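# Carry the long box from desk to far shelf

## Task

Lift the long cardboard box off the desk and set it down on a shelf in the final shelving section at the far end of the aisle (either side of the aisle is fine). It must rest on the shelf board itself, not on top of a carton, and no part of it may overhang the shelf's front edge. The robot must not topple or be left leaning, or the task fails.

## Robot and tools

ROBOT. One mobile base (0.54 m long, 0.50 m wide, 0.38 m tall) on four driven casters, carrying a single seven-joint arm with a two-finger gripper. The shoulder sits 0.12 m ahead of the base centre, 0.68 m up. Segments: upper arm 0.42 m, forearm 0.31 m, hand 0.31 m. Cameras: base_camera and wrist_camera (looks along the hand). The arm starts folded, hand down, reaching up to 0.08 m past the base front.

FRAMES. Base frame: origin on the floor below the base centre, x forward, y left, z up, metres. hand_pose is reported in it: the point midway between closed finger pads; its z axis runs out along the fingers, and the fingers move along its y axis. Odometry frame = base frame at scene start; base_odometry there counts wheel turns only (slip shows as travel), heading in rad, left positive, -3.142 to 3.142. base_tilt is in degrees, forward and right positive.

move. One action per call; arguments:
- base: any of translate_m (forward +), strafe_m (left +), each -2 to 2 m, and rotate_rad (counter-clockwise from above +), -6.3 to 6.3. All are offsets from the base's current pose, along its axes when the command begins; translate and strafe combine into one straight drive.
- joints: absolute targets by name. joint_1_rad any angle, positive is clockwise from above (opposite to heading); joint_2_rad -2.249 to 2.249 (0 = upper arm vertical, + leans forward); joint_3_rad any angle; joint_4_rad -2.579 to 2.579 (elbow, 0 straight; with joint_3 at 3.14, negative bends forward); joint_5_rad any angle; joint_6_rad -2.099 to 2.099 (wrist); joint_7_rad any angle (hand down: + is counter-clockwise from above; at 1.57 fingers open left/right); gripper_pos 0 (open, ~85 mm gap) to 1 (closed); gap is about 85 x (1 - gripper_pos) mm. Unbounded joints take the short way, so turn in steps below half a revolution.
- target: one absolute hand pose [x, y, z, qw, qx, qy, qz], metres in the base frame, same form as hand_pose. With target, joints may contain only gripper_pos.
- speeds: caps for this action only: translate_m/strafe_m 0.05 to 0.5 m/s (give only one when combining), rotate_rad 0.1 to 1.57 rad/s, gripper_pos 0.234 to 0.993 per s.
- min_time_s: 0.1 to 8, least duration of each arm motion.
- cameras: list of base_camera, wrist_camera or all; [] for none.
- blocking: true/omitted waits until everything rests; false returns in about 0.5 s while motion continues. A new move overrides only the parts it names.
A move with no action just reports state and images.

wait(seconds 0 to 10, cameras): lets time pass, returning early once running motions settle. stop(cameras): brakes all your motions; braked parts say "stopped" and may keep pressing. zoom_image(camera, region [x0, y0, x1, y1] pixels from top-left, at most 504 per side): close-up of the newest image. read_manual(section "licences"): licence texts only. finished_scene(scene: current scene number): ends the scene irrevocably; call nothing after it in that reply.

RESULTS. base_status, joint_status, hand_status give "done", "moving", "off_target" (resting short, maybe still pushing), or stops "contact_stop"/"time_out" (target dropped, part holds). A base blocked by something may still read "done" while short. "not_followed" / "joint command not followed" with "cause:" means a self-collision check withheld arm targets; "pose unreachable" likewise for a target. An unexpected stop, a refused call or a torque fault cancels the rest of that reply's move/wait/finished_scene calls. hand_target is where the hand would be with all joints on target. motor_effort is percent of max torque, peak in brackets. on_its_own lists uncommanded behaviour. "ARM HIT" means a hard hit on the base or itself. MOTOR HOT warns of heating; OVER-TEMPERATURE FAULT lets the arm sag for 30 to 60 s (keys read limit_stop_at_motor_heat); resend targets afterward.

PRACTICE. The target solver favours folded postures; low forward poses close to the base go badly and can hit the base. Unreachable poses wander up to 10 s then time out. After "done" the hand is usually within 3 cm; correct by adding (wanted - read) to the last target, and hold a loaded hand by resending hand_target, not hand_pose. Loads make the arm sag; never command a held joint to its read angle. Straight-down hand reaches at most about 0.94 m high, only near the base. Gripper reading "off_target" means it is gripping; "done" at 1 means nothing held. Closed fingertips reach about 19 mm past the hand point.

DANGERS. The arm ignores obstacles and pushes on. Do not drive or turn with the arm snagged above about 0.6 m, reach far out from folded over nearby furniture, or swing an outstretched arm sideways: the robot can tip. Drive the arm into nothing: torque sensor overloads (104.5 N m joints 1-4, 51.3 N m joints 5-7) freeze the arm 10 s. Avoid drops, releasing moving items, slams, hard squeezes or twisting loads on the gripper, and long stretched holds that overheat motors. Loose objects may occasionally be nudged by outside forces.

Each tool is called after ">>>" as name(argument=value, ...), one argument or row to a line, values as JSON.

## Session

>>> move(
  joints={"joint_6_rad": 0.45},
  base={"rotate_rad": 0.9},
  cameras=["all"],
)

>>> move(
  base={"rotate_rad": 1.25},
  cameras=["all"],
)

>>> move(
  base={"rotate_rad": 1.25},
  cameras=["all"],
)

>>> move(
  base={"rotate_rad": 1.25},
  cameras=["all"],
)

Scene clock: 1.97 s.
move: done
base_odometry: x=+0.000 y=+0.000 heading=+0.899
base_tilt: forward=-0.4 right=-0.1
base_status: done
joint_positions: joint_1_rad=-0.018 joint_2_rad=-0.397 joint_3_rad=+3.148 joint_4_rad=-2.511 joint_5_rad=+0.020 joint_6_rad=+0.398 joint_7_rad=+1.620 gripper_pos=+0.000
joint_status: all done
motor_effort: joint_1_rad=+0(2) joint_2_rad=-5(5) joint_3_rad=+0(1) joint_4_rad=+17(17) joint_5_rad=+0(1) joint_6_rad=+9(9) joint_7_rad=+1(1)
hand_pose: x=+0.5333 y=+0.0084 z=+0.8623 quat_wxyz=(+0.014, +0.756, +0.032, +0.654)
hand_target: x=+0.5350 y=+0.0087 z=+0.8777 quat_wxyz=(+0.015, +0.739, +0.032, +0.673)
hand_status: not commanded
pictures: base_camera, wrist_camera
Images, in order (width x height): base_camera 644x364, wrist_camera 644x476.

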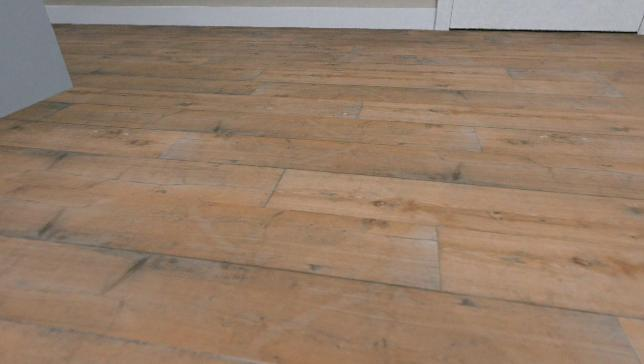

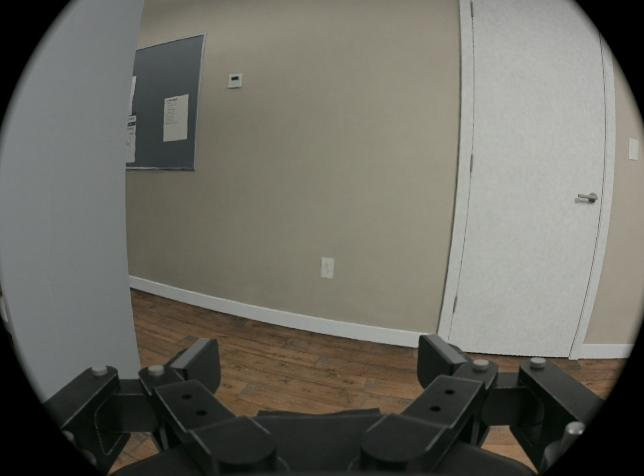

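Scene clock: 4.03 s.
move: done
base_odometry: x=+0.000 y=+0.000 heading=+2.148
base_tilt: forward=-0.4 right=-0.1
base_status: done
joint_positions: joint_1_rad=-0.018 joint_2_rad=-0.397 joint_3_rad=+3.148 joint_4_rad=-2.511 joint_5_rad=+0.020 joint_6_rad=+0.398 joint_7_rad=+1.620 gripper_pos=+0.000
joint_status: not commanded
motor_effort: joint_1_rad=+1(2) joint_2_rad=-5(6) joint_3_rad=+0(1) joint_4_rad=+17(17) joint_5_rad=+0(1) joint_6_rad=+8(10) joint_7_rad=+1(1)
hand_pose: x=+0.5333 y=+0.0085 z=+0.8623 quat_wxyz=(+0.014, +0.756, +0.032, +0.654)
hand_target: x=+0.5350 y=+0.0087 z=+0.8777 quat_wxyz=(+0.015, +0.739, +0.032, +0.673)
hand_status: not commanded
pictures: base_camera, wrist_camera
Images, in order (width x height): base_camera 644x364, wrist_camera 644x476.

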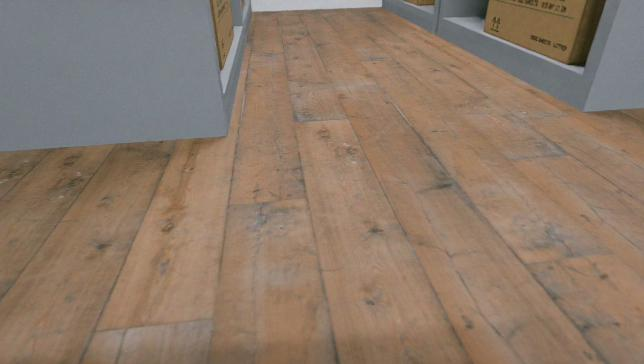

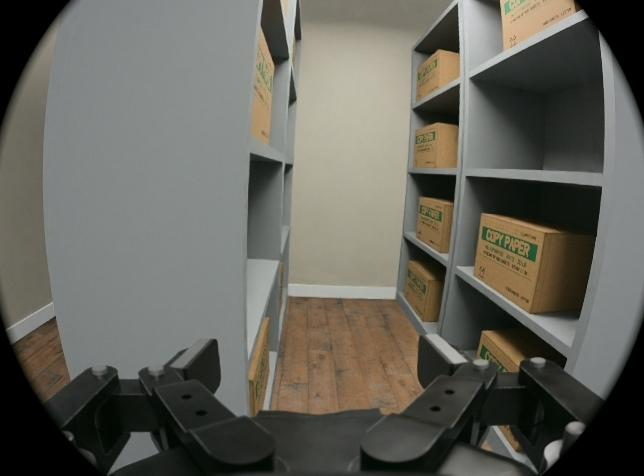

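Scene clock: 6.10 s.
move: done
base_odometry: x=+0.000 y=+0.000 heading=-2.886
base_tilt: forward=-0.4 right=-0.1
base_status: done
joint_positions: joint_1_rad=-0.018 joint_2_rad=-0.397 joint_3_rad=+3.148 joint_4_rad=-2.511 joint_5_rad=+0.020 joint_6_rad=+0.398 joint_7_rad=+1.620 gripper_pos=+0.000
joint_status: not commanded
motor_effort: joint_1_rad=+1(1) joint_2_rad=-5(6) joint_3_rad=+0(1) joint_4_rad=+17(17) joint_5_rad=+0(1) joint_6_rad=+9(10) joint_7_rad=+0(1)
hand_pose: x=+0.5333 y=+0.0086 z=+0.8623 quat_wxyz=(+0.014, +0.756, +0.032, +0.654)
hand_target: x=+0.5350 y=+0.0087 z=+0.8777 quat_wxyz=(+0.015, +0.739, +0.032, +0.673)
hand_status: not commanded
pictures: base_camera, wrist_camera
Images, in order (width x height): base_camera 644x364, wrist_camera 644x476.

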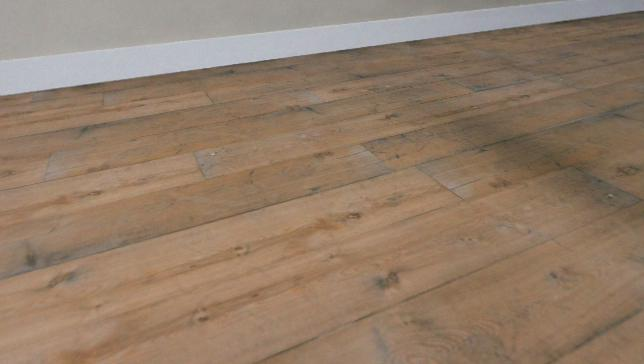

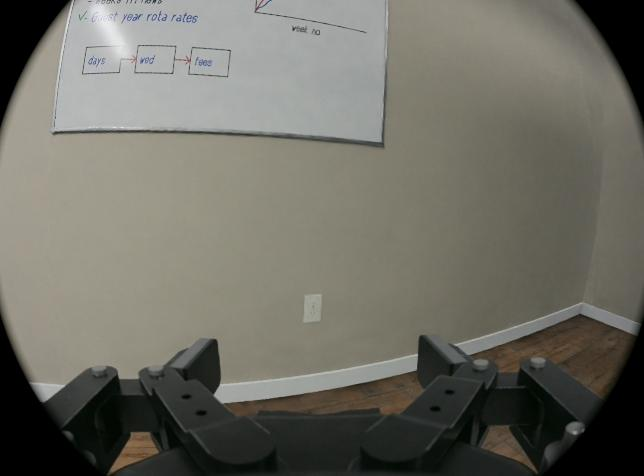

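Scene clock: 8.17 s.
move: done
base_odometry: x=+0.000 y=+0.000 heading=-1.636
base_tilt: forward=-0.4 right=-0.1
base_status: done
joint_positions: joint_1_rad=-0.018 joint_2_rad=-0.397 joint_3_rad=+3.148 joint_4_rad=-2.511 joint_5_rad=+0.020 joint_6_rad=+0.398 joint_7_rad=+1.620 gripper_pos=+0.000
joint_status: not commanded
motor_effort: joint_1_rad=+1(2) joint_2_rad=-4(6) joint_3_rad=+0(2) joint_4_rad=+17(17) joint_5_rad=+0(1) joint_6_rad=+10(10) joint_7_rad=+1(1)
hand_pose: x=+0.5333 y=+0.0086 z=+0.8623 quat_wxyz=(+0.014, +0.756, +0.032, +0.654)
hand_target: x=+0.5350 y=+0.0087 z=+0.8777 quat_wxyz=(+0.015, +0.739, +0.032, +0.673)
hand_status: not commanded
pictures: base_camera, wrist_camera
Images, in order (width x height): base_camera 644x364, wrist_camera 644x476.

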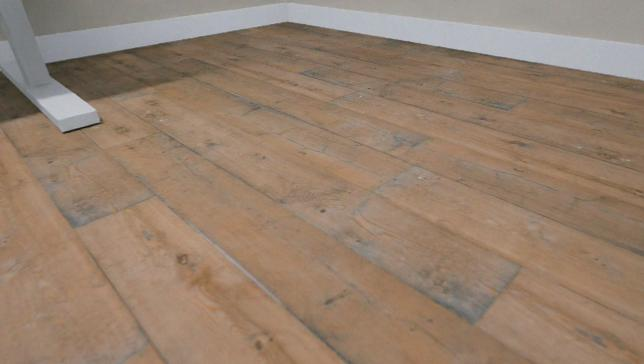

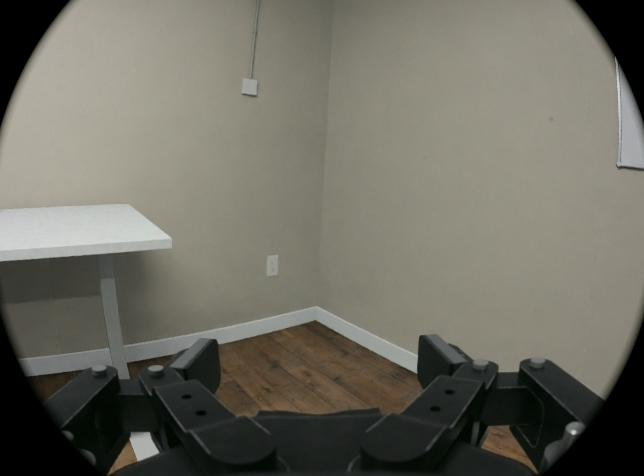

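>>> move(
  base={"rotate_rad": 0.757},
  cameras=["all"],
)

Scene clock: 19.13 s.
move: done
base_odometry: x=+0.000 y=+0.000 heading=-0.880
base_tilt: forward=-0.4 right=-0.1
base_status: done
joint_positions: joint_1_rad=-0.018 joint_2_rad=-0.397 joint_3_rad=+3.148 joint_4_rad=-2.511 joint_5_rad=+0.020 joint_6_rad=+0.398 joint_7_rad=+1.620 gripper_pos=+0.000
joint_status: not commanded
motor_effort: joint_1_rad=+1(2) joint_2_rad=-5(5) joint_3_rad=+0(1) joint_4_rad=+17(17) joint_5_rad=+0(1) joint_6_rad=+10(10) joint_7_rad=+1(1)
hand_pose: x=+0.5333 y=+0.0087 z=+0.8623 quat_wxyz=(+0.014, +0.756, +0.032, +0.654)
hand_target: x=+0.5350 y=+0.0087 z=+0.8777 quat_wxyz=(+0.015, +0.739, +0.032, +0.673)
hand_status: not commanded
pictures: base_camera, wrist_camera
Images, in order (width x height): base_camera 644x364, wrist_camera 644x476.

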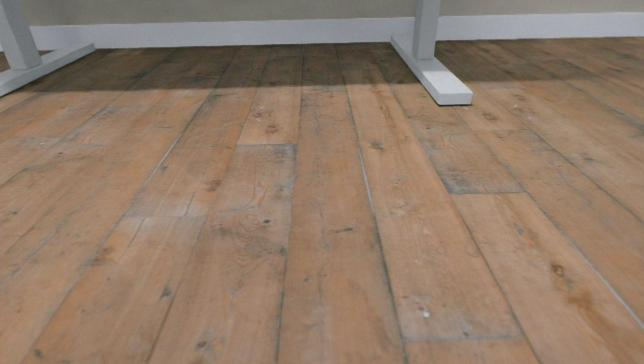

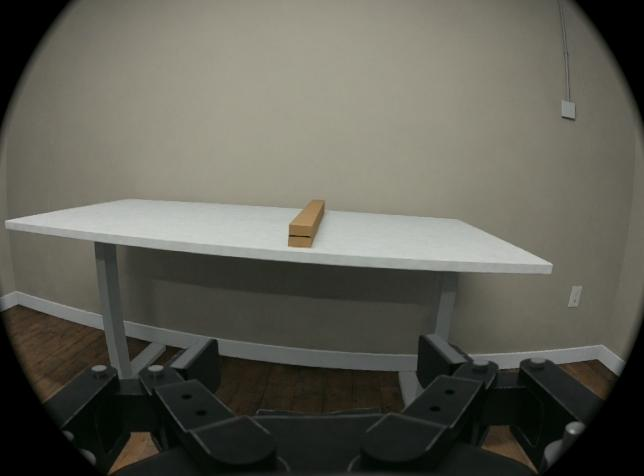

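>>> move(
  base={"translate_m": 0.52, "strafe_m": 0.05},
  joints={"joint_2_rad": 0.321, "joint_4_rad": -0.925, "joint_6_rad": -1.896, "joint_7_rad": 1.53},
  min_time_s=2,
  cameras=["wrist_camera", "base_camera"],
)

Scene clock: 34.97 s.
move: done
base_odometry: x=+0.370 y=-0.369 heading=-0.879
base_tilt: forward=-0.3 right=-0.1
base_status: done
joint_positions: joint_1_rad=-0.018 joint_2_rad=+0.297 joint_3_rad=+3.148 joint_4_rad=-0.954 joint_5_rad=+0.020 joint_6_rad=-1.844 joint_7_rad=+1.572 gripper_pos=+0.000
joint_status: all done
motor_effort: joint_1_rad=+0(1) joint_2_rad=-24(25) joint_3_rad=-1(1) joint_4_rad=+14(19) joint_5_rad=+0(1) joint_6_rad=+1(11) joint_7_rad=+0(2)
hand_pose: x=+0.5549 y=+0.0011 z=+0.8722 quat_wxyz=(+0.010, +1.000, +0.004, +0.023)
hand_target: x=+0.5496 y=+0.0010 z=+0.8701 quat_wxyz=(+0.011, +1.000, -0.018, +0.000)
hand_status: not commanded
pictures: base_camera, wrist_camera
Images, in order (width x height): base_camera 644x364, wrist_camera 644x476.

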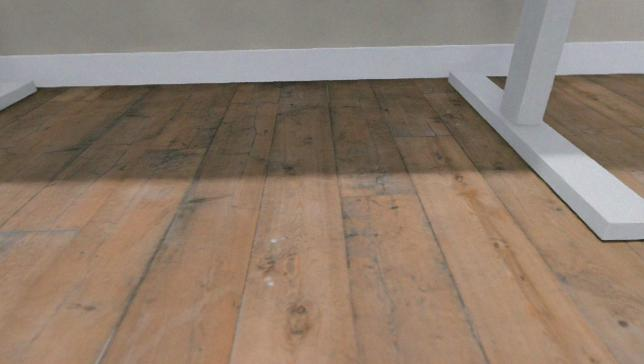

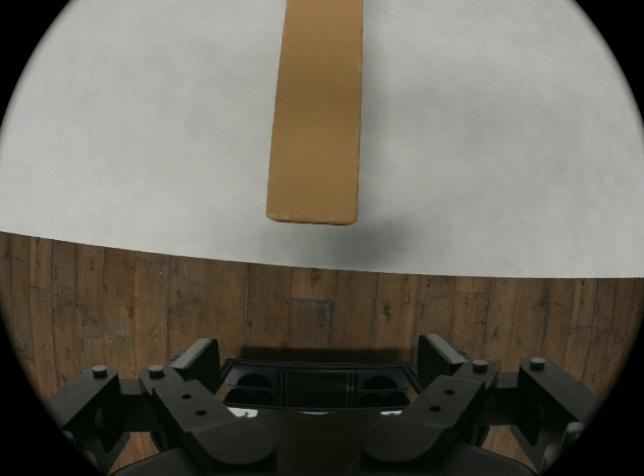

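>>> move(
  base={"translate_m": 0.2871, "strafe_m": 0.0191, "rotate_rad": -0.045},
  speeds={"translate_m": 0.3},
  joints={"joint_6_rad": -1.3},
  cameras=["wrist_camera"],
)

Scene clock: 46.23 s.
move: done
base_odometry: x=+0.568 y=-0.578 heading=-0.925
base_tilt: forward=-0.4 right=-0.1
base_status: done
joint_positions: joint_1_rad=-0.013 joint_2_rad=+0.314 joint_3_rad=+3.150 joint_4_rad=-0.950 joint_5_rad=+0.020 joint_6_rad=-1.339 joint_7_rad=+1.571 gripper_pos=+0.000
joint_status: all done
motor_effort: joint_1_rad=+0(3) joint_2_rad=-27(30) joint_3_rad=-1(2) joint_4_rad=+16(16) joint_5_rad=+0(1) joint_6_rad=+5(5) joint_7_rad=+0(1)
hand_pose: x=+0.7085 y=-0.0009 z=+0.9096 quat_wxyz=(+0.011, +0.964, +0.003, +0.266)
hand_target: x=+0.7244 y=+0.0031 z=+0.9237 quat_wxyz=(+0.003, +0.956, -0.014, +0.294)
hand_status: not commanded
Images, in order (width x height): wrist_camera 644x476.

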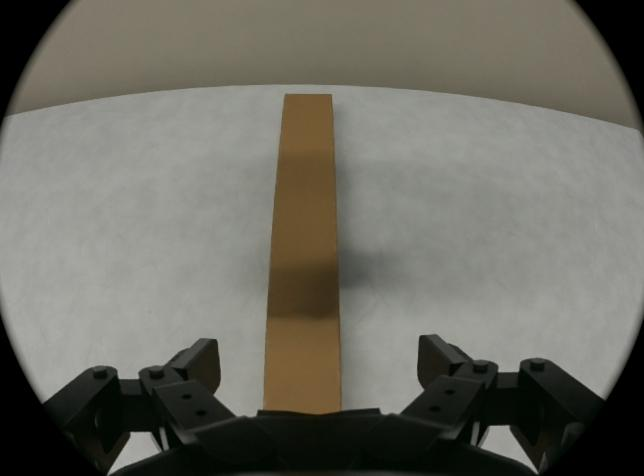

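>>> move(
  base={"strafe_m": 0.012},
  speeds={"strafe_m": 0.1},
  joints={"joint_2_rad": 0.614, "joint_4_rad": -0.475, "joint_6_rad": -2.053},
  min_time_s=1.8,
  cameras=["wrist_camera"],
)

Scene clock: 60.03 s.
move: done
base_odometry: x=+0.578 y=-0.571 heading=-0.926
base_tilt: forward=-0.4 right=-0.1
base_status: done
joint_positions: joint_1_rad=-0.017 joint_2_rad=+0.591 joint_3_rad=+3.149 joint_4_rad=-0.503 joint_5_rad=+0.020 joint_6_rad=-2.002 joint_7_rad=+1.571 gripper_pos=+0.000
joint_status: all done
motor_effort: joint_1_rad=+0(3) joint_2_rad=-32(33) joint_3_rad=-1(3) joint_4_rad=+13(17) joint_5_rad=+1(1) joint_6_rad=+1(6) joint_7_rad=+1(1)
hand_pose: x=+0.6469 y=+0.0023 z=+0.8647 quat_wxyz=(+0.011, +1.000, +0.002, +0.023)
hand_target: x=+0.6399 y=+0.0032 z=+0.8601 quat_wxyz=(+0.011, +1.000, -0.019, +0.000)
hand_status: not commanded
Images, in order (width x height): wrist_camera 644x476.

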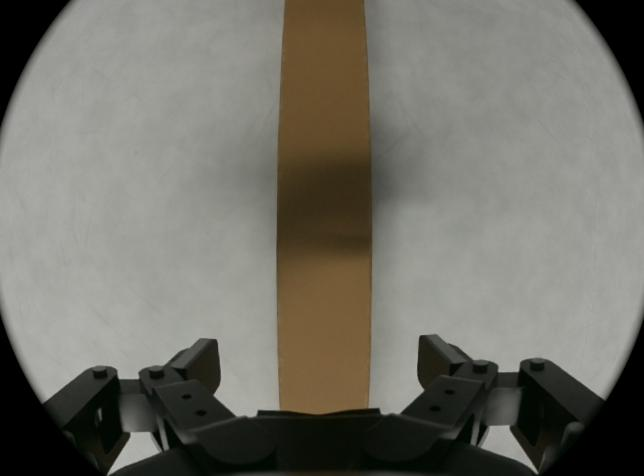

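>>> move(
  joints={"joint_2_rad": 0.535, "joint_4_rad": -0.785, "joint_6_rad": -1.764},
  min_time_s=2,
  cameras=["wrist_camera"],
)

Scene clock: 64.03 s.
move: done
base_odometry: x=+0.578 y=-0.571 heading=-0.926
base_tilt: forward=-0.3 right=-0.1
base_status: not commanded
joint_positions: joint_1_rad=-0.017 joint_2_rad=+0.590 joint_3_rad=+3.149 joint_4_rad=-0.760 joint_5_rad=+0.020 joint_6_rad=-1.814 joint_7_rad=+1.571 gripper_pos=+0.000
joint_status: all done
motor_effort: joint_1_rad=+1(1) joint_2_rad=-33(34) joint_3_rad=-1(1) joint_4_rad=+14(15) joint_5_rad=+0(1) joint_6_rad=+0(2) joint_7_rad=+0(1)
hand_pose: x=+0.6529 y=+0.0017 z=+0.7889 quat_wxyz=(+0.012, +1.000, +0.004, -0.011)
hand_target: x=+0.6560 y=+0.0024 z=+0.8110 quat_wxyz=(+0.011, +0.999, -0.016, +0.029)
hand_status: not commanded
Images, in order (width x height): wrist_camera 644x476.

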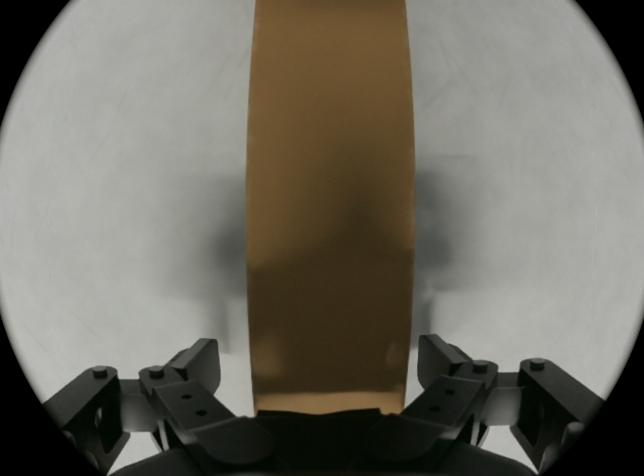

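>>> move(
  joints={"joint_4_rad": -0.68, "joint_6_rad": -1.88},
  min_time_s=1,
  cameras=[],
)

>>> move(
  joints={"gripper_pos": 0.4},
  speeds={"gripper_pos": 0.4},
  cameras=["wrist_camera"],
)

Scene clock: 67.83 s.
move: done
base_odometry: x=+0.578 y=-0.571 heading=-0.926
base_tilt: forward=-0.4 right=-0.1
base_status: not commanded
joint_positions: joint_1_rad=-0.017 joint_2_rad=+0.590 joint_3_rad=+3.149 joint_4_rad=-0.706 joint_5_rad=+0.020 joint_6_rad=-1.838 joint_7_rad=+1.571 gripper_pos=+0.000
joint_status: all done
motor_effort: joint_1_rad=+0(1) joint_2_rad=-33(34) joint_3_rad=-1(1) joint_4_rad=+14(15) joint_5_rad=+0(1) joint_6_rad=+1(1) joint_7_rad=+1(1)
hand_pose: x=+0.6581 y=+0.0019 z=+0.8052 quat_wxyz=(+0.012, +1.000, +0.003, +0.004)
hand_target: x=+0.6427 y=+0.0025 z=+0.8424 quat_wxyz=(+0.011, +1.000, -0.017, +0.024)
hand_status: not commanded

Scene clock: 69.43 s.
move: done
base_odometry: x=+0.578 y=-0.571 heading=-0.926
base_tilt: forward=-0.4 right=-0.1
base_status: not commanded
joint_positions: joint_1_rad=-0.017 joint_2_rad=+0.590 joint_3_rad=+3.149 joint_4_rad=-0.706 joint_5_rad=+0.020 joint_6_rad=-1.838 joint_7_rad=+1.571 gripper_pos=+0.399
joint_status: all done
motor_effort: joint_1_rad=+0(1) joint_2_rad=-33(34) joint_3_rad=-1(1) joint_4_rad=+14(14) joint_5_rad=+0(1) joint_6_rad=+0(1) joint_7_rad=+0(1)
hand_pose: x=+0.6581 y=+0.0019 z=+0.8052 quat_wxyz=(+0.012, +1.000, +0.003, +0.004)
hand_target: x=+0.6427 y=+0.0025 z=+0.8424 quat_wxyz=(+0.011, +1.000, -0.017, +0.024)
hand_status: not commanded
Images, in order (width x height): wrist_camera 644x476.

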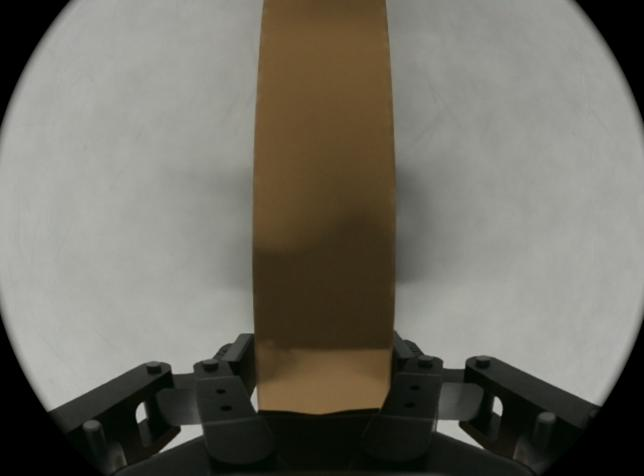

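>>> move(
  joints={"gripper_pos": 0.495},
  speeds={"gripper_pos": 0.234},
  cameras=[],
)

>>> move(
  joints={"joint_2_rad": 0.56, "joint_4_rad": -0.49, "joint_6_rad": -2.06},
  min_time_s=2,
  cameras=["wrist_camera"],
)

Scene clock: 74.77 s.
move: off_target
base_odometry: x=+0.578 y=-0.571 heading=-0.926
base_tilt: forward=-0.3 right=-0.1
base_status: not commanded
joint_positions: joint_1_rad=-0.017 joint_2_rad=+0.590 joint_3_rad=+3.149 joint_4_rad=-0.705 joint_5_rad=+0.020 joint_6_rad=-1.838 joint_7_rad=+1.571 gripper_pos=+0.481
joint_status: gripper_pos off_target (ended at +0.481, target +0.495)
motor_effort: joint_1_rad=+1(1) joint_2_rad=-32(33) joint_3_rad=-1(1) joint_4_rad=+13(14) joint_5_rad=+0(1) joint_6_rad=+1(1) joint_7_rad=+0(1)
hand_pose: x=+0.6584 y=+0.0019 z=+0.8059 quat_wxyz=(+0.012, +1.000, +0.003, +0.004)
hand_target: x=+0.6427 y=+0.0025 z=+0.8424 quat_wxyz=(+0.011, +1.000, -0.017, +0.024)
hand_status: not commanded

Scene clock: 77.07 s.
move: done
base_odometry: x=+0.578 y=-0.571 heading=-0.926
base_tilt: forward=-0.4 right=-0.1
base_status: not commanded
joint_positions: joint_1_rad=-0.017 joint_2_rad=+0.590 joint_3_rad=+3.149 joint_4_rad=-0.519 joint_5_rad=+0.020 joint_6_rad=-2.010 joint_7_rad=+1.571 gripper_pos=+0.481
joint_status: all done
motor_effort: joint_1_rad=+0(1) joint_2_rad=-32(35) joint_3_rad=-1(1) joint_4_rad=+13(15) joint_5_rad=+0(1) joint_6_rad=+0(2) joint_7_rad=+0(1)
hand_pose: x=+0.6417 y=+0.0023 z=+0.8603 quat_wxyz=(+0.011, +1.000, +0.001, +0.011)
hand_target: x=+0.6251 y=+0.0030 z=+0.8836 quat_wxyz=(+0.010, +1.000, -0.019, +0.016)
hand_status: not commanded
Images, in order (width x height): wrist_camera 644x476.

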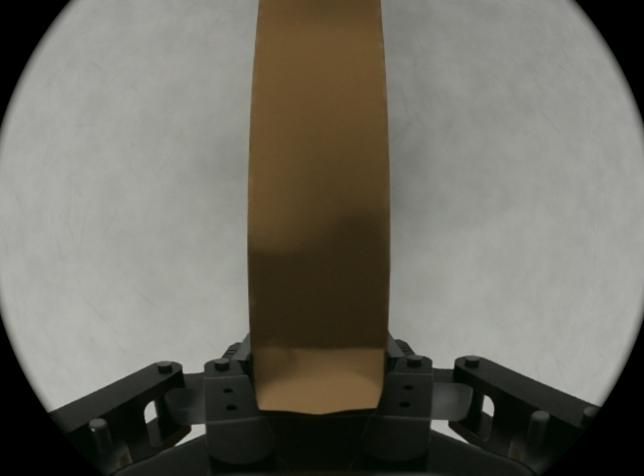

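>>> move(
  base={"translate_m": -0.55},
  speeds={"translate_m": 0.3},
  joints={"joint_7_rad": -0.04},
  min_time_s=3,
  cameras=["wrist_camera"],
)

Scene clock: 117.00 s.
move: done
base_odometry: x=+0.247 y=-0.132 heading=-0.926
base_tilt: forward=-0.4 right=-0.1
base_status: done
joint_positions: joint_1_rad=-0.017 joint_2_rad=+0.590 joint_3_rad=+3.149 joint_4_rad=-0.517 joint_5_rad=+0.020 joint_6_rad=-2.018 joint_7_rad=+0.002 gripper_pos=+0.481
joint_status: all done
motor_effort: joint_1_rad=+1(3) joint_2_rad=-32(37) joint_3_rad=-1(2) joint_4_rad=+13(14) joint_5_rad=+0(1) joint_6_rad=+0(1) joint_7_rad=+0(2)
hand_pose: x=+0.6392 y=+0.0022 z=+0.8609 quat_wxyz=(+0.002, +0.709, -0.705, +0.014)
hand_target: x=+0.6251 y=+0.0030 z=+0.8836 quat_wxyz=(-0.004, +0.694, -0.720, +0.019)
hand_status: not commanded
Images, in order (width x height): wrist_camera 644x476.

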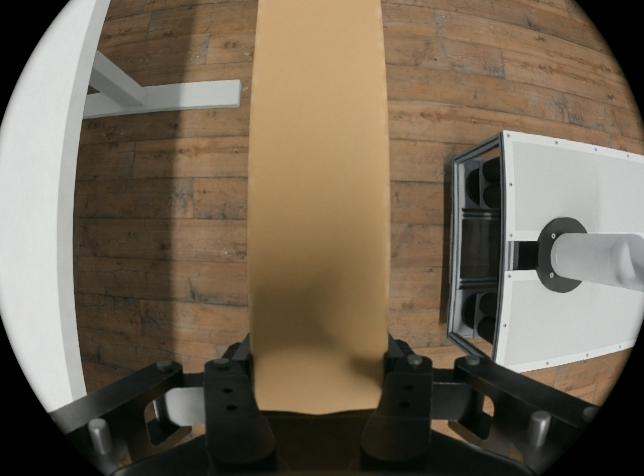

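>>> move(
  base={"translate_m": -0.722, "strafe_m": 0.259, "rotate_rad": -1.523},
  speeds={"translate_m": 0.4, "rotate_rad": 0.6},
  joints={"joint_2_rad": -0.24, "joint_4_rad": -2.355, "joint_6_rad": -0.99},
  min_time_s=3.5,
  cameras=["wrist_camera", "base_camera"],
)

Scene clock: 124.60 s.
move: done
base_odometry: x=+0.019 y=+0.601 heading=-2.449
base_tilt: forward=-0.4 right=-0.1
base_status: done
joint_positions: joint_1_rad=-0.020 joint_2_rad=-0.210 joint_3_rad=+3.149 joint_4_rad=-2.331 joint_5_rad=+0.020 joint_6_rad=-1.041 joint_7_rad=+0.002 gripper_pos=+0.481
joint_status: all done
motor_effort: joint_1_rad=+0(4) joint_2_rad=-6(36) joint_3_rad=+0(2) joint_4_rad=+12(15) joint_5_rad=+0(2) joint_6_rad=-1(3) joint_7_rad=+0(1)
hand_pose: x=+0.2931 y=-0.0017 z=+0.6177 quat_wxyz=(+0.013, +0.716, -0.698, -0.002)
hand_target: x=+0.2994 y=-0.0016 z=+0.6167 quat_wxyz=(-0.008, +0.701, -0.713, +0.018)
hand_status: not commanded
pictures: base_camera, wrist_camera
Images, in order (width x height): base_camera 644x364, wrist_camera 644x476.

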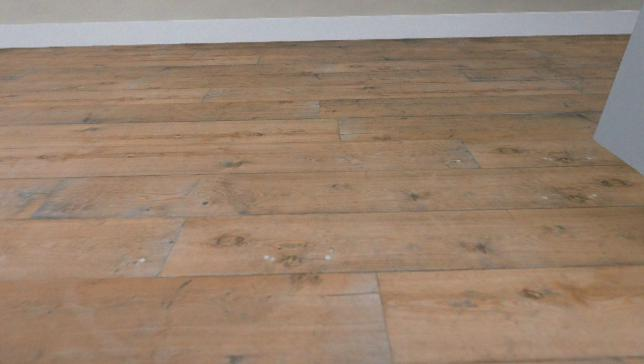

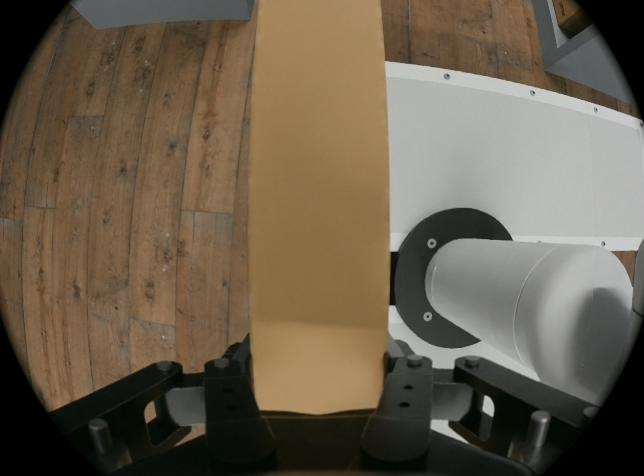

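>>> move(
  base={"strafe_m": -0.95},
  speeds={"strafe_m": 0.35},
  cameras=["wrist_camera", "base_camera"],
)

Scene clock: 135.97 s.
move: done
base_odometry: x=-0.587 y=+1.332 heading=-2.450
base_tilt: forward=-0.4 right=-0.1
base_status: done
joint_positions: joint_1_rad=-0.020 joint_2_rad=-0.210 joint_3_rad=+3.149 joint_4_rad=-2.331 joint_5_rad=+0.020 joint_6_rad=-1.039 joint_7_rad=+0.001 gripper_pos=+0.481
joint_status: not commanded
motor_effort: joint_1_rad=+1(1) joint_2_rad=-5(7) joint_3_rad=+0(1) joint_4_rad=+12(13) joint_5_rad=+0(1) joint_6_rad=+0(1) joint_7_rad=+1(1)
hand_pose: x=+0.2935 y=-0.0017 z=+0.6177 quat_wxyz=(+0.012, +0.716, -0.698, -0.001)
hand_target: x=+0.2994 y=-0.0016 z=+0.6167 quat_wxyz=(-0.008, +0.701, -0.713, +0.018)
hand_status: not commanded
pictures: base_camera, wrist_camera
Images, in order (width x height): base_camera 644x364, wrist_camera 644x476.

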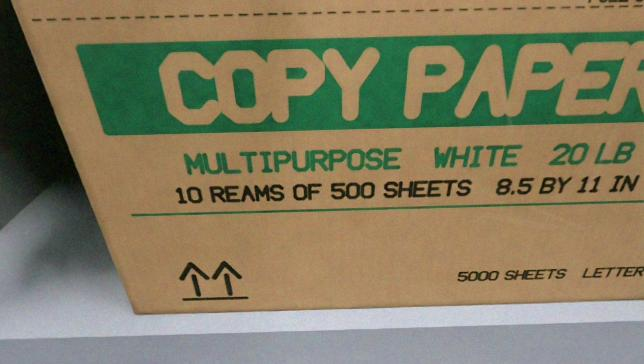

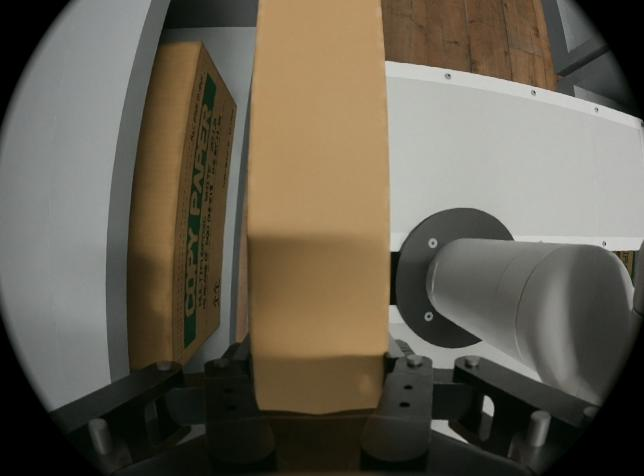

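>>> move(
  base={"strafe_m": -0.94, "translate_m": -0.02},
  speeds={"strafe_m": 0.35},
  cameras=["wrist_camera", "base_camera"],
)

>>> zoom_image(
  camera="wrist_camera",
  region=[0, 0, 322, 476],
)

>>> zoom_image(
  camera="base_camera",
  region=[322, 100, 644, 364],
)

>>> zoom_image(
  camera="base_camera",
  region=[0, 100, 322, 364],
)

Scene clock: 147.07 s.
move: done
base_odometry: x=-1.172 y=+2.069 heading=-2.450
base_tilt: forward=-0.4 right=-0.1
base_status: done
joint_positions: joint_1_rad=-0.020 joint_2_rad=-0.210 joint_3_rad=+3.149 joint_4_rad=-2.331 joint_5_rad=+0.020 joint_6_rad=-1.039 joint_7_rad=+0.001 gripper_pos=+0.481
joint_status: not commanded
motor_effort: joint_1_rad=+0(2) joint_2_rad=-5(7) joint_3_rad=+0(1) joint_4_rad=+11(13) joint_5_rad=+0(1) joint_6_rad=+0(1) joint_7_rad=+0(1)
hand_pose: x=+0.2936 y=-0.0017 z=+0.6177 quat_wxyz=(+0.012, +0.716, -0.698, -0.001)
hand_target: x=+0.2994 y=-0.0016 z=+0.6167 quat_wxyz=(-0.008, +0.701, -0.713, +0.018)
hand_status: not commanded
pictures: base_camera, wrist_camera
Images, in order (width x height): base_camera 644x364, wrist_camera 644x476.

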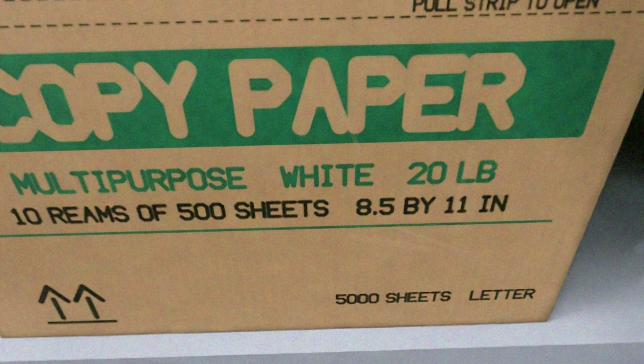

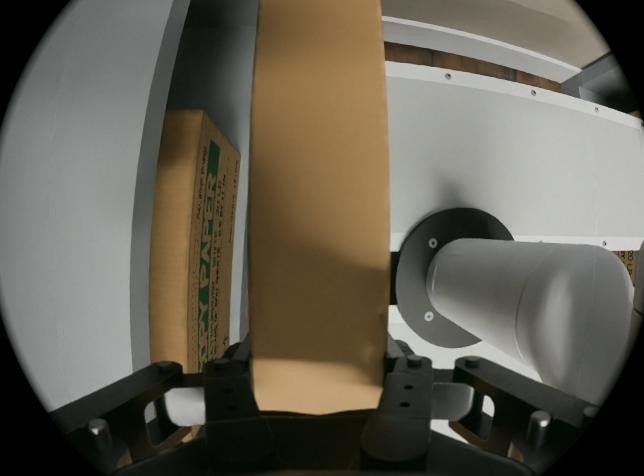

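Scaled by 1.059.

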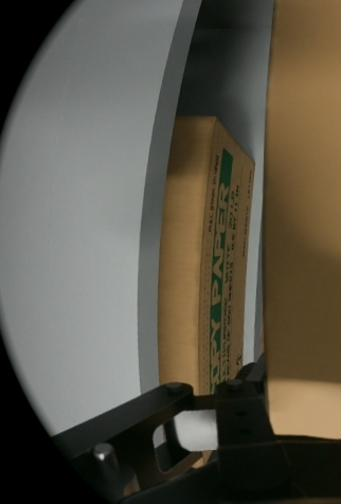

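Scaled by 1.565.

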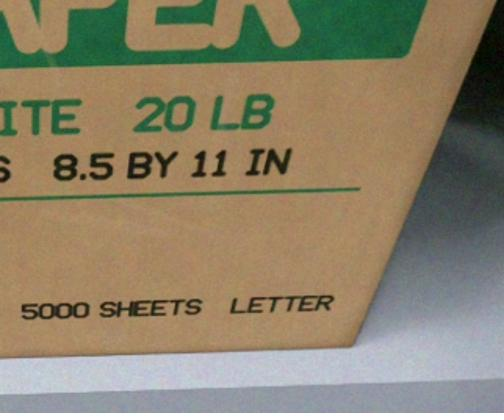

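Scaled by 1.565.

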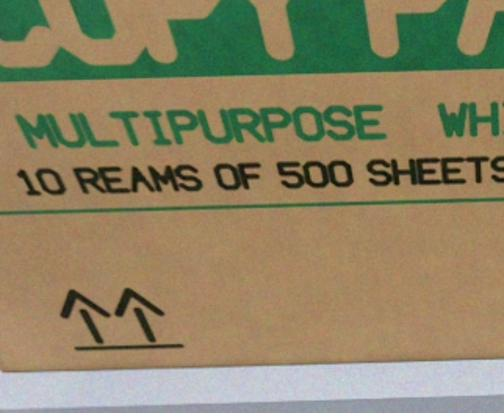

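>>> move(
  base={"translate_m": -0.06, "strafe_m": -0.045, "rotate_rad": 0.013},
  speeds={"translate_m": 0.15},
  cameras=["base_camera"],
)

>>> move(
  joints={"joint_2_rad": 0.28, "joint_4_rad": -1.99, "joint_6_rad": -0.465},
  min_time_s=3.5,
  cameras=["wrist_camera", "base_camera"],
)

Scene clock: 170.13 s.
move: done
base_odometry: x=-1.155 y=+2.142 heading=-2.437
base_tilt: forward=-0.4 right=-0.1
base_status: done
joint_positions: joint_1_rad=-0.020 joint_2_rad=-0.216 joint_3_rad=+3.149 joint_4_rad=-2.334 joint_5_rad=+0.020 joint_6_rad=-1.033 joint_7_rad=+0.001 gripper_pos=+0.481
joint_status: not commanded
motor_effort: joint_1_rad=+0(1) joint_2_rad=-6(8) joint_3_rad=+0(1) joint_4_rad=+12(13) joint_5_rad=+0(1) joint_6_rad=+0(2) joint_7_rad=+1(1)
hand_pose: x=+0.2944 y=-0.0017 z=+0.6180 quat_wxyz=(+0.009, +0.716, -0.698, +0.002)
hand_target: x=+0.2994 y=-0.0016 z=+0.6167 quat_wxyz=(-0.008, +0.701, -0.713, +0.018)
hand_status: not commanded
Images, in order (width x height): base_camera 644x364.

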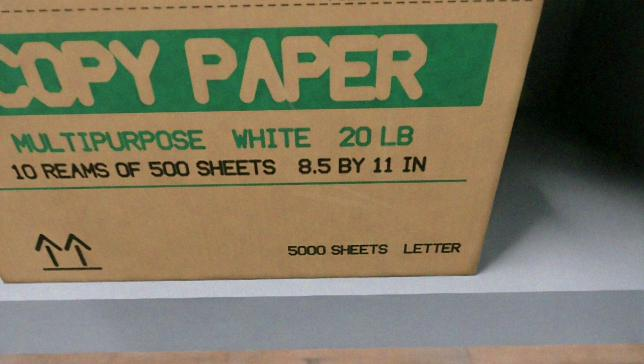

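Scene clock: 173.93 s.
move: done
base_odometry: x=-1.155 y=+2.142 heading=-2.437
base_tilt: forward=-0.4 right=-0.1
base_status: not commanded
joint_positions: joint_1_rad=-0.020 joint_2_rad=+0.262 joint_3_rad=+3.149 joint_4_rad=-2.017 joint_5_rad=+0.020 joint_6_rad=-0.518 joint_7_rad=+0.001 gripper_pos=+0.481
joint_status: all done
motor_effort: joint_1_rad=+0(2) joint_2_rad=-22(23) joint_3_rad=-1(1) joint_4_rad=+13(14) joint_5_rad=+0(1) joint_6_rad=+3(4) joint_7_rad=+1(1)
hand_pose: x=+0.5719 y=+0.0039 z=+0.5905 quat_wxyz=(-0.117, +0.707, -0.686, +0.126)
hand_target: x=+0.5991 y=+0.0042 z=+0.5979 quat_wxyz=(-0.141, +0.689, -0.696, +0.144)
hand_status: not commanded
pictures: base_camera, wrist_camera
Images, in order (width x height): base_camera 644x364, wrist_camera 644x476.

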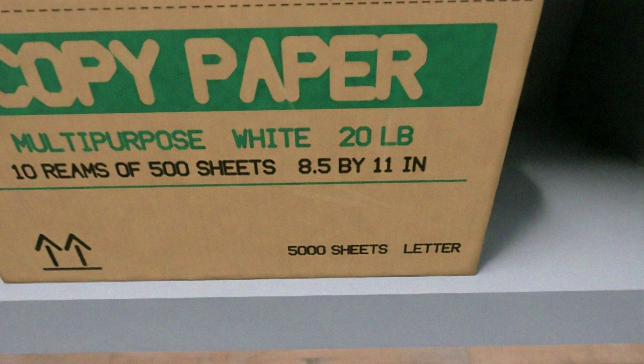

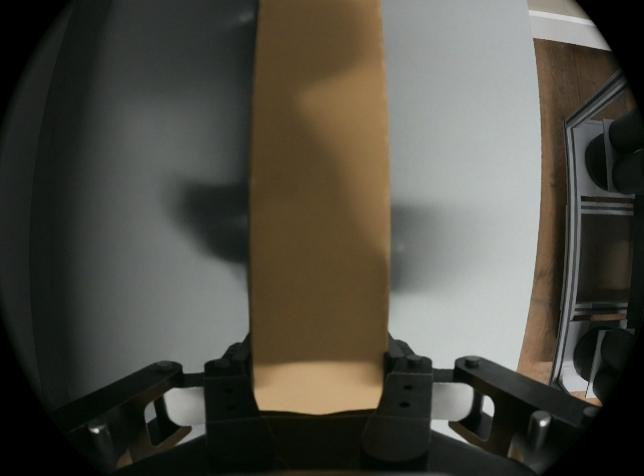

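>>> move(
  joints={"joint_2_rad": 0.318},
  min_time_s=1,
  cameras=[],
)

>>> move(
  joints={"joint_2_rad": 0.332},
  min_time_s=0.7,
  cameras=[],
)

>>> move(
  joints={"joint_2_rad": 0.345},
  min_time_s=0.7,
  cameras=[],
)

Scene clock: 179.10 s.
move: done
base_odometry: x=-1.155 y=+2.142 heading=-2.437
base_tilt: forward=-0.4 right=-0.1
base_status: not commanded
joint_positions: joint_1_rad=-0.020 joint_2_rad=+0.290 joint_3_rad=+3.149 joint_4_rad=-2.016 joint_5_rad=+0.020 joint_6_rad=-0.517 joint_7_rad=+0.001 gripper_pos=+0.481
joint_status: all done
motor_effort: joint_1_rad=+0(1) joint_2_rad=-20(23) joint_3_rad=+0(1) joint_4_rad=+12(13) joint_5_rad=+0(1) joint_6_rad=+4(4) joint_7_rad=+1(1)
hand_pose: x=+0.5703 y=+0.0039 z=+0.5788 quat_wxyz=(-0.108, +0.709, -0.687, +0.117)
hand_target: x=+0.5955 y=+0.0041 z=+0.5798 quat_wxyz=(-0.128, +0.691, -0.699, +0.131)
hand_status: not commanded

Scene clock: 180.10 s.
move: done
base_odometry: x=-1.155 y=+2.142 heading=-2.437
base_tilt: forward=-0.3 right=-0.1
base_status: not commanded
joint_positions: joint_1_rad=-0.020 joint_2_rad=+0.290 joint_3_rad=+3.149 joint_4_rad=-2.016 joint_5_rad=+0.020 joint_6_rad=-0.516 joint_7_rad=+0.001 gripper_pos=+0.481
joint_status: all done
motor_effort: joint_1_rad=+0(1) joint_2_rad=-19(21) joint_3_rad=-1(1) joint_4_rad=+11(12) joint_5_rad=+0(1) joint_6_rad=+4(5) joint_7_rad=+0(1)
hand_pose: x=+0.5703 y=+0.0039 z=+0.5786 quat_wxyz=(-0.108, +0.709, -0.687, +0.117)
hand_target: x=+0.5940 y=+0.0041 z=+0.5731 quat_wxyz=(-0.123, +0.692, -0.700, +0.127)
hand_status: not commanded

Scene clock: 181.10 s.
move: done
base_odometry: x=-1.155 y=+2.142 heading=-2.437
base_tilt: forward=-0.4 right=-0.1
base_status: not commanded
joint_positions: joint_1_rad=-0.020 joint_2_rad=+0.291 joint_3_rad=+3.149 joint_4_rad=-2.015 joint_5_rad=+0.020 joint_6_rad=-0.516 joint_7_rad=+0.001 gripper_pos=+0.481
joint_status: all done
motor_effort: joint_1_rad=+0(1) joint_2_rad=-17(20) joint_3_rad=-1(1) joint_4_rad=+11(12) joint_5_rad=+0(1) joint_6_rad=+5(6) joint_7_rad=+0(1)
hand_pose: x=+0.5704 y=+0.0039 z=+0.5784 quat_wxyz=(-0.108, +0.709, -0.687, +0.117)
hand_target: x=+0.5926 y=+0.0040 z=+0.5669 quat_wxyz=(-0.118, +0.693, -0.701, +0.122)
hand_status: not commanded

>>> move(
  joints={"joint_2_rad": 0.308},
  min_time_s=0.5,
  cameras=[],
)

>>> move(
  joints={"gripper_pos": 0.36},
  speeds={"gripper_pos": 0.234},
  cameras=[],
)

>>> move(
  joints={"gripper_pos": 0.0},
  speeds={"gripper_pos": 0.234},
  cameras=["wrist_camera"],
)

Scene clock: 185.90 s.
move: done
base_odometry: x=-1.155 y=+2.142 heading=-2.437
base_tilt: forward=-0.4 right=-0.1
base_status: not commanded
joint_positions: joint_1_rad=-0.020 joint_2_rad=+0.291 joint_3_rad=+3.149 joint_4_rad=-2.015 joint_5_rad=+0.020 joint_6_rad=-0.516 joint_7_rad=+0.001 gripper_pos=+0.481
joint_status: all done
motor_effort: joint_1_rad=+1(1) joint_2_rad=-17(18) joint_3_rad=-1(1) joint_4_rad=+11(12) joint_5_rad=+0(1) joint_6_rad=+5(6) joint_7_rad=+0(1)
hand_pose: x=+0.5704 y=+0.0039 z=+0.5785 quat_wxyz=(-0.108, +0.709, -0.687, +0.117)
hand_target: x=+0.5965 y=+0.0041 z=+0.5845 quat_wxyz=(-0.132, +0.691, -0.698, +0.135)
hand_status: not commanded

Scene clock: 187.00 s.
move: done
base_odometry: x=-1.155 y=+2.142 heading=-2.437
base_tilt: forward=-0.4 right=-0.1
base_status: not commanded
joint_positions: joint_1_rad=-0.020 joint_2_rad=+0.297 joint_3_rad=+3.149 joint_4_rad=-2.015 joint_5_rad=+0.020 joint_6_rad=-0.506 joint_7_rad=+0.001 gripper_pos=+0.359
joint_status: all done
motor_effort: joint_1_rad=+0(1) joint_2_rad=-23(23) joint_3_rad=-1(1) joint_4_rad=+12(12) joint_5_rad=+0(1) joint_6_rad=+2(5) joint_7_rad=+1(1)
hand_pose: x=+0.5728 y=+0.0040 z=+0.5764 quat_wxyz=(-0.109, +0.709, -0.687, +0.118)
hand_target: x=+0.5965 y=+0.0041 z=+0.5845 quat_wxyz=(-0.132, +0.691, -0.698, +0.135)
hand_status: not commanded

Scene clock: 189.13 s.
move: done
base_odometry: x=-1.155 y=+2.142 heading=-2.437
base_tilt: forward=-0.4 right=+0.0
base_status: not commanded
joint_positions: joint_1_rad=-0.020 joint_2_rad=+0.297 joint_3_rad=+3.149 joint_4_rad=-2.015 joint_5_rad=+0.020 joint_6_rad=-0.506 joint_7_rad=+0.001 gripper_pos=+0.000
joint_status: all done
motor_effort: joint_1_rad=+1(1) joint_2_rad=-22(23) joint_3_rad=+0(1) joint_4_rad=+12(12) joint_5_rad=+0(1) joint_6_rad=+3(4) joint_7_rad=+1(1)
hand_pose: x=+0.5728 y=+0.0040 z=+0.5764 quat_wxyz=(-0.109, +0.709, -0.687, +0.118)
hand_target: x=+0.5965 y=+0.0041 z=+0.5845 quat_wxyz=(-0.132, +0.691, -0.698, +0.135)
hand_status: not commanded
Images, in order (width x height): wrist_camera 644x476.

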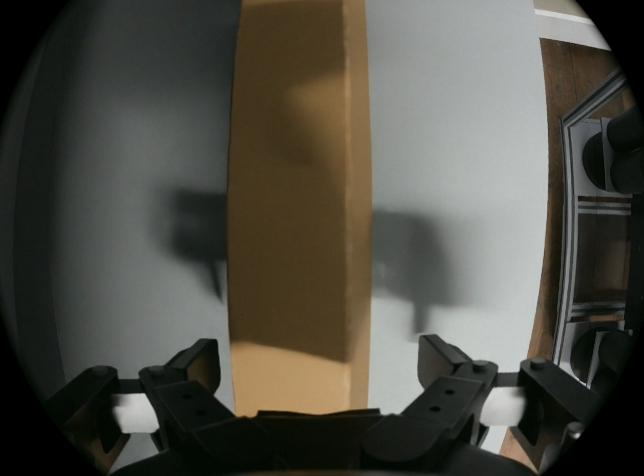

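>>> move(
  joints={"joint_2_rad": 0.1},
  min_time_s=2,
  cameras=[],
)

>>> move(
  joints={"joint_2_rad": -0.24, "joint_4_rad": -2.355, "joint_6_rad": -0.55},
  min_time_s=2,
  cameras=["wrist_camera"],
)

Scene clock: 194.60 s.
move: done
base_odometry: x=-1.155 y=+2.142 heading=-2.437
base_tilt: forward=-0.4 right=-0.1
base_status: not commanded
joint_positions: joint_1_rad=-0.020 joint_2_rad=+0.144 joint_3_rad=+3.149 joint_4_rad=-2.015 joint_5_rad=+0.020 joint_6_rad=-0.506 joint_7_rad=+0.001 gripper_pos=+0.000
joint_status: all done
motor_effort: joint_1_rad=+0(1) joint_2_rad=-19(23) joint_3_rad=+0(1) joint_4_rad=+14(14) joint_5_rad=+1(1) joint_6_rad=+4(4) joint_7_rad=+1(1)
hand_pose: x=+0.5836 y=+0.0042 z=+0.6469 quat_wxyz=(-0.162, +0.697, -0.677, +0.171)
hand_target: x=+0.6063 y=+0.0043 z=+0.6852 quat_wxyz=(-0.205, +0.673, -0.681, +0.204)
hand_status: not commanded

Scene clock: 196.93 s.
move: done
base_odometry: x=-1.155 y=+2.142 heading=-2.437
base_tilt: forward=-0.4 right=-0.1
base_status: not commanded
joint_positions: joint_1_rad=-0.020 joint_2_rad=-0.210 joint_3_rad=+3.149 joint_4_rad=-2.331 joint_5_rad=+0.020 joint_6_rad=-0.506 joint_7_rad=+0.001 gripper_pos=+0.000
joint_status: all done
motor_effort: joint_1_rad=+1(1) joint_2_rad=-8(21) joint_3_rad=-1(1) joint_4_rad=+15(16) joint_5_rad=+0(1) joint_6_rad=+4(6) joint_7_rad=+0(1)
hand_pose: x=+0.4524 y=+0.0026 z=+0.6579 quat_wxyz=(-0.176, +0.694, -0.674, +0.183)
hand_target: x=+0.4308 y=+0.0018 z=+0.6512 quat_wxyz=(-0.167, +0.682, -0.692, +0.167)
hand_status: not commanded
Images, in order (width x height): wrist_camera 644x476.

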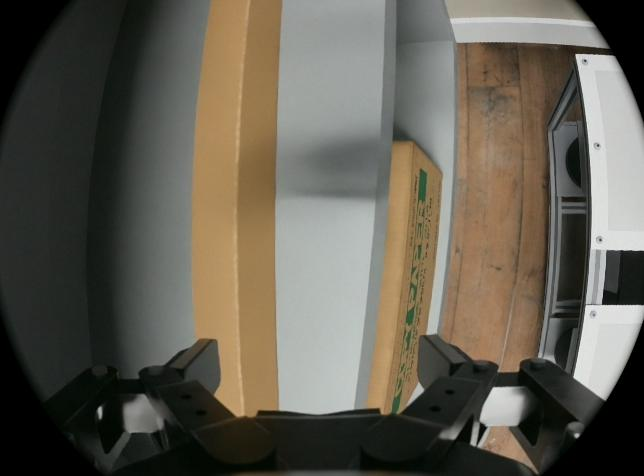

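>>> finished_scene(
  scene=2,
)

The scene is finished: the task was done.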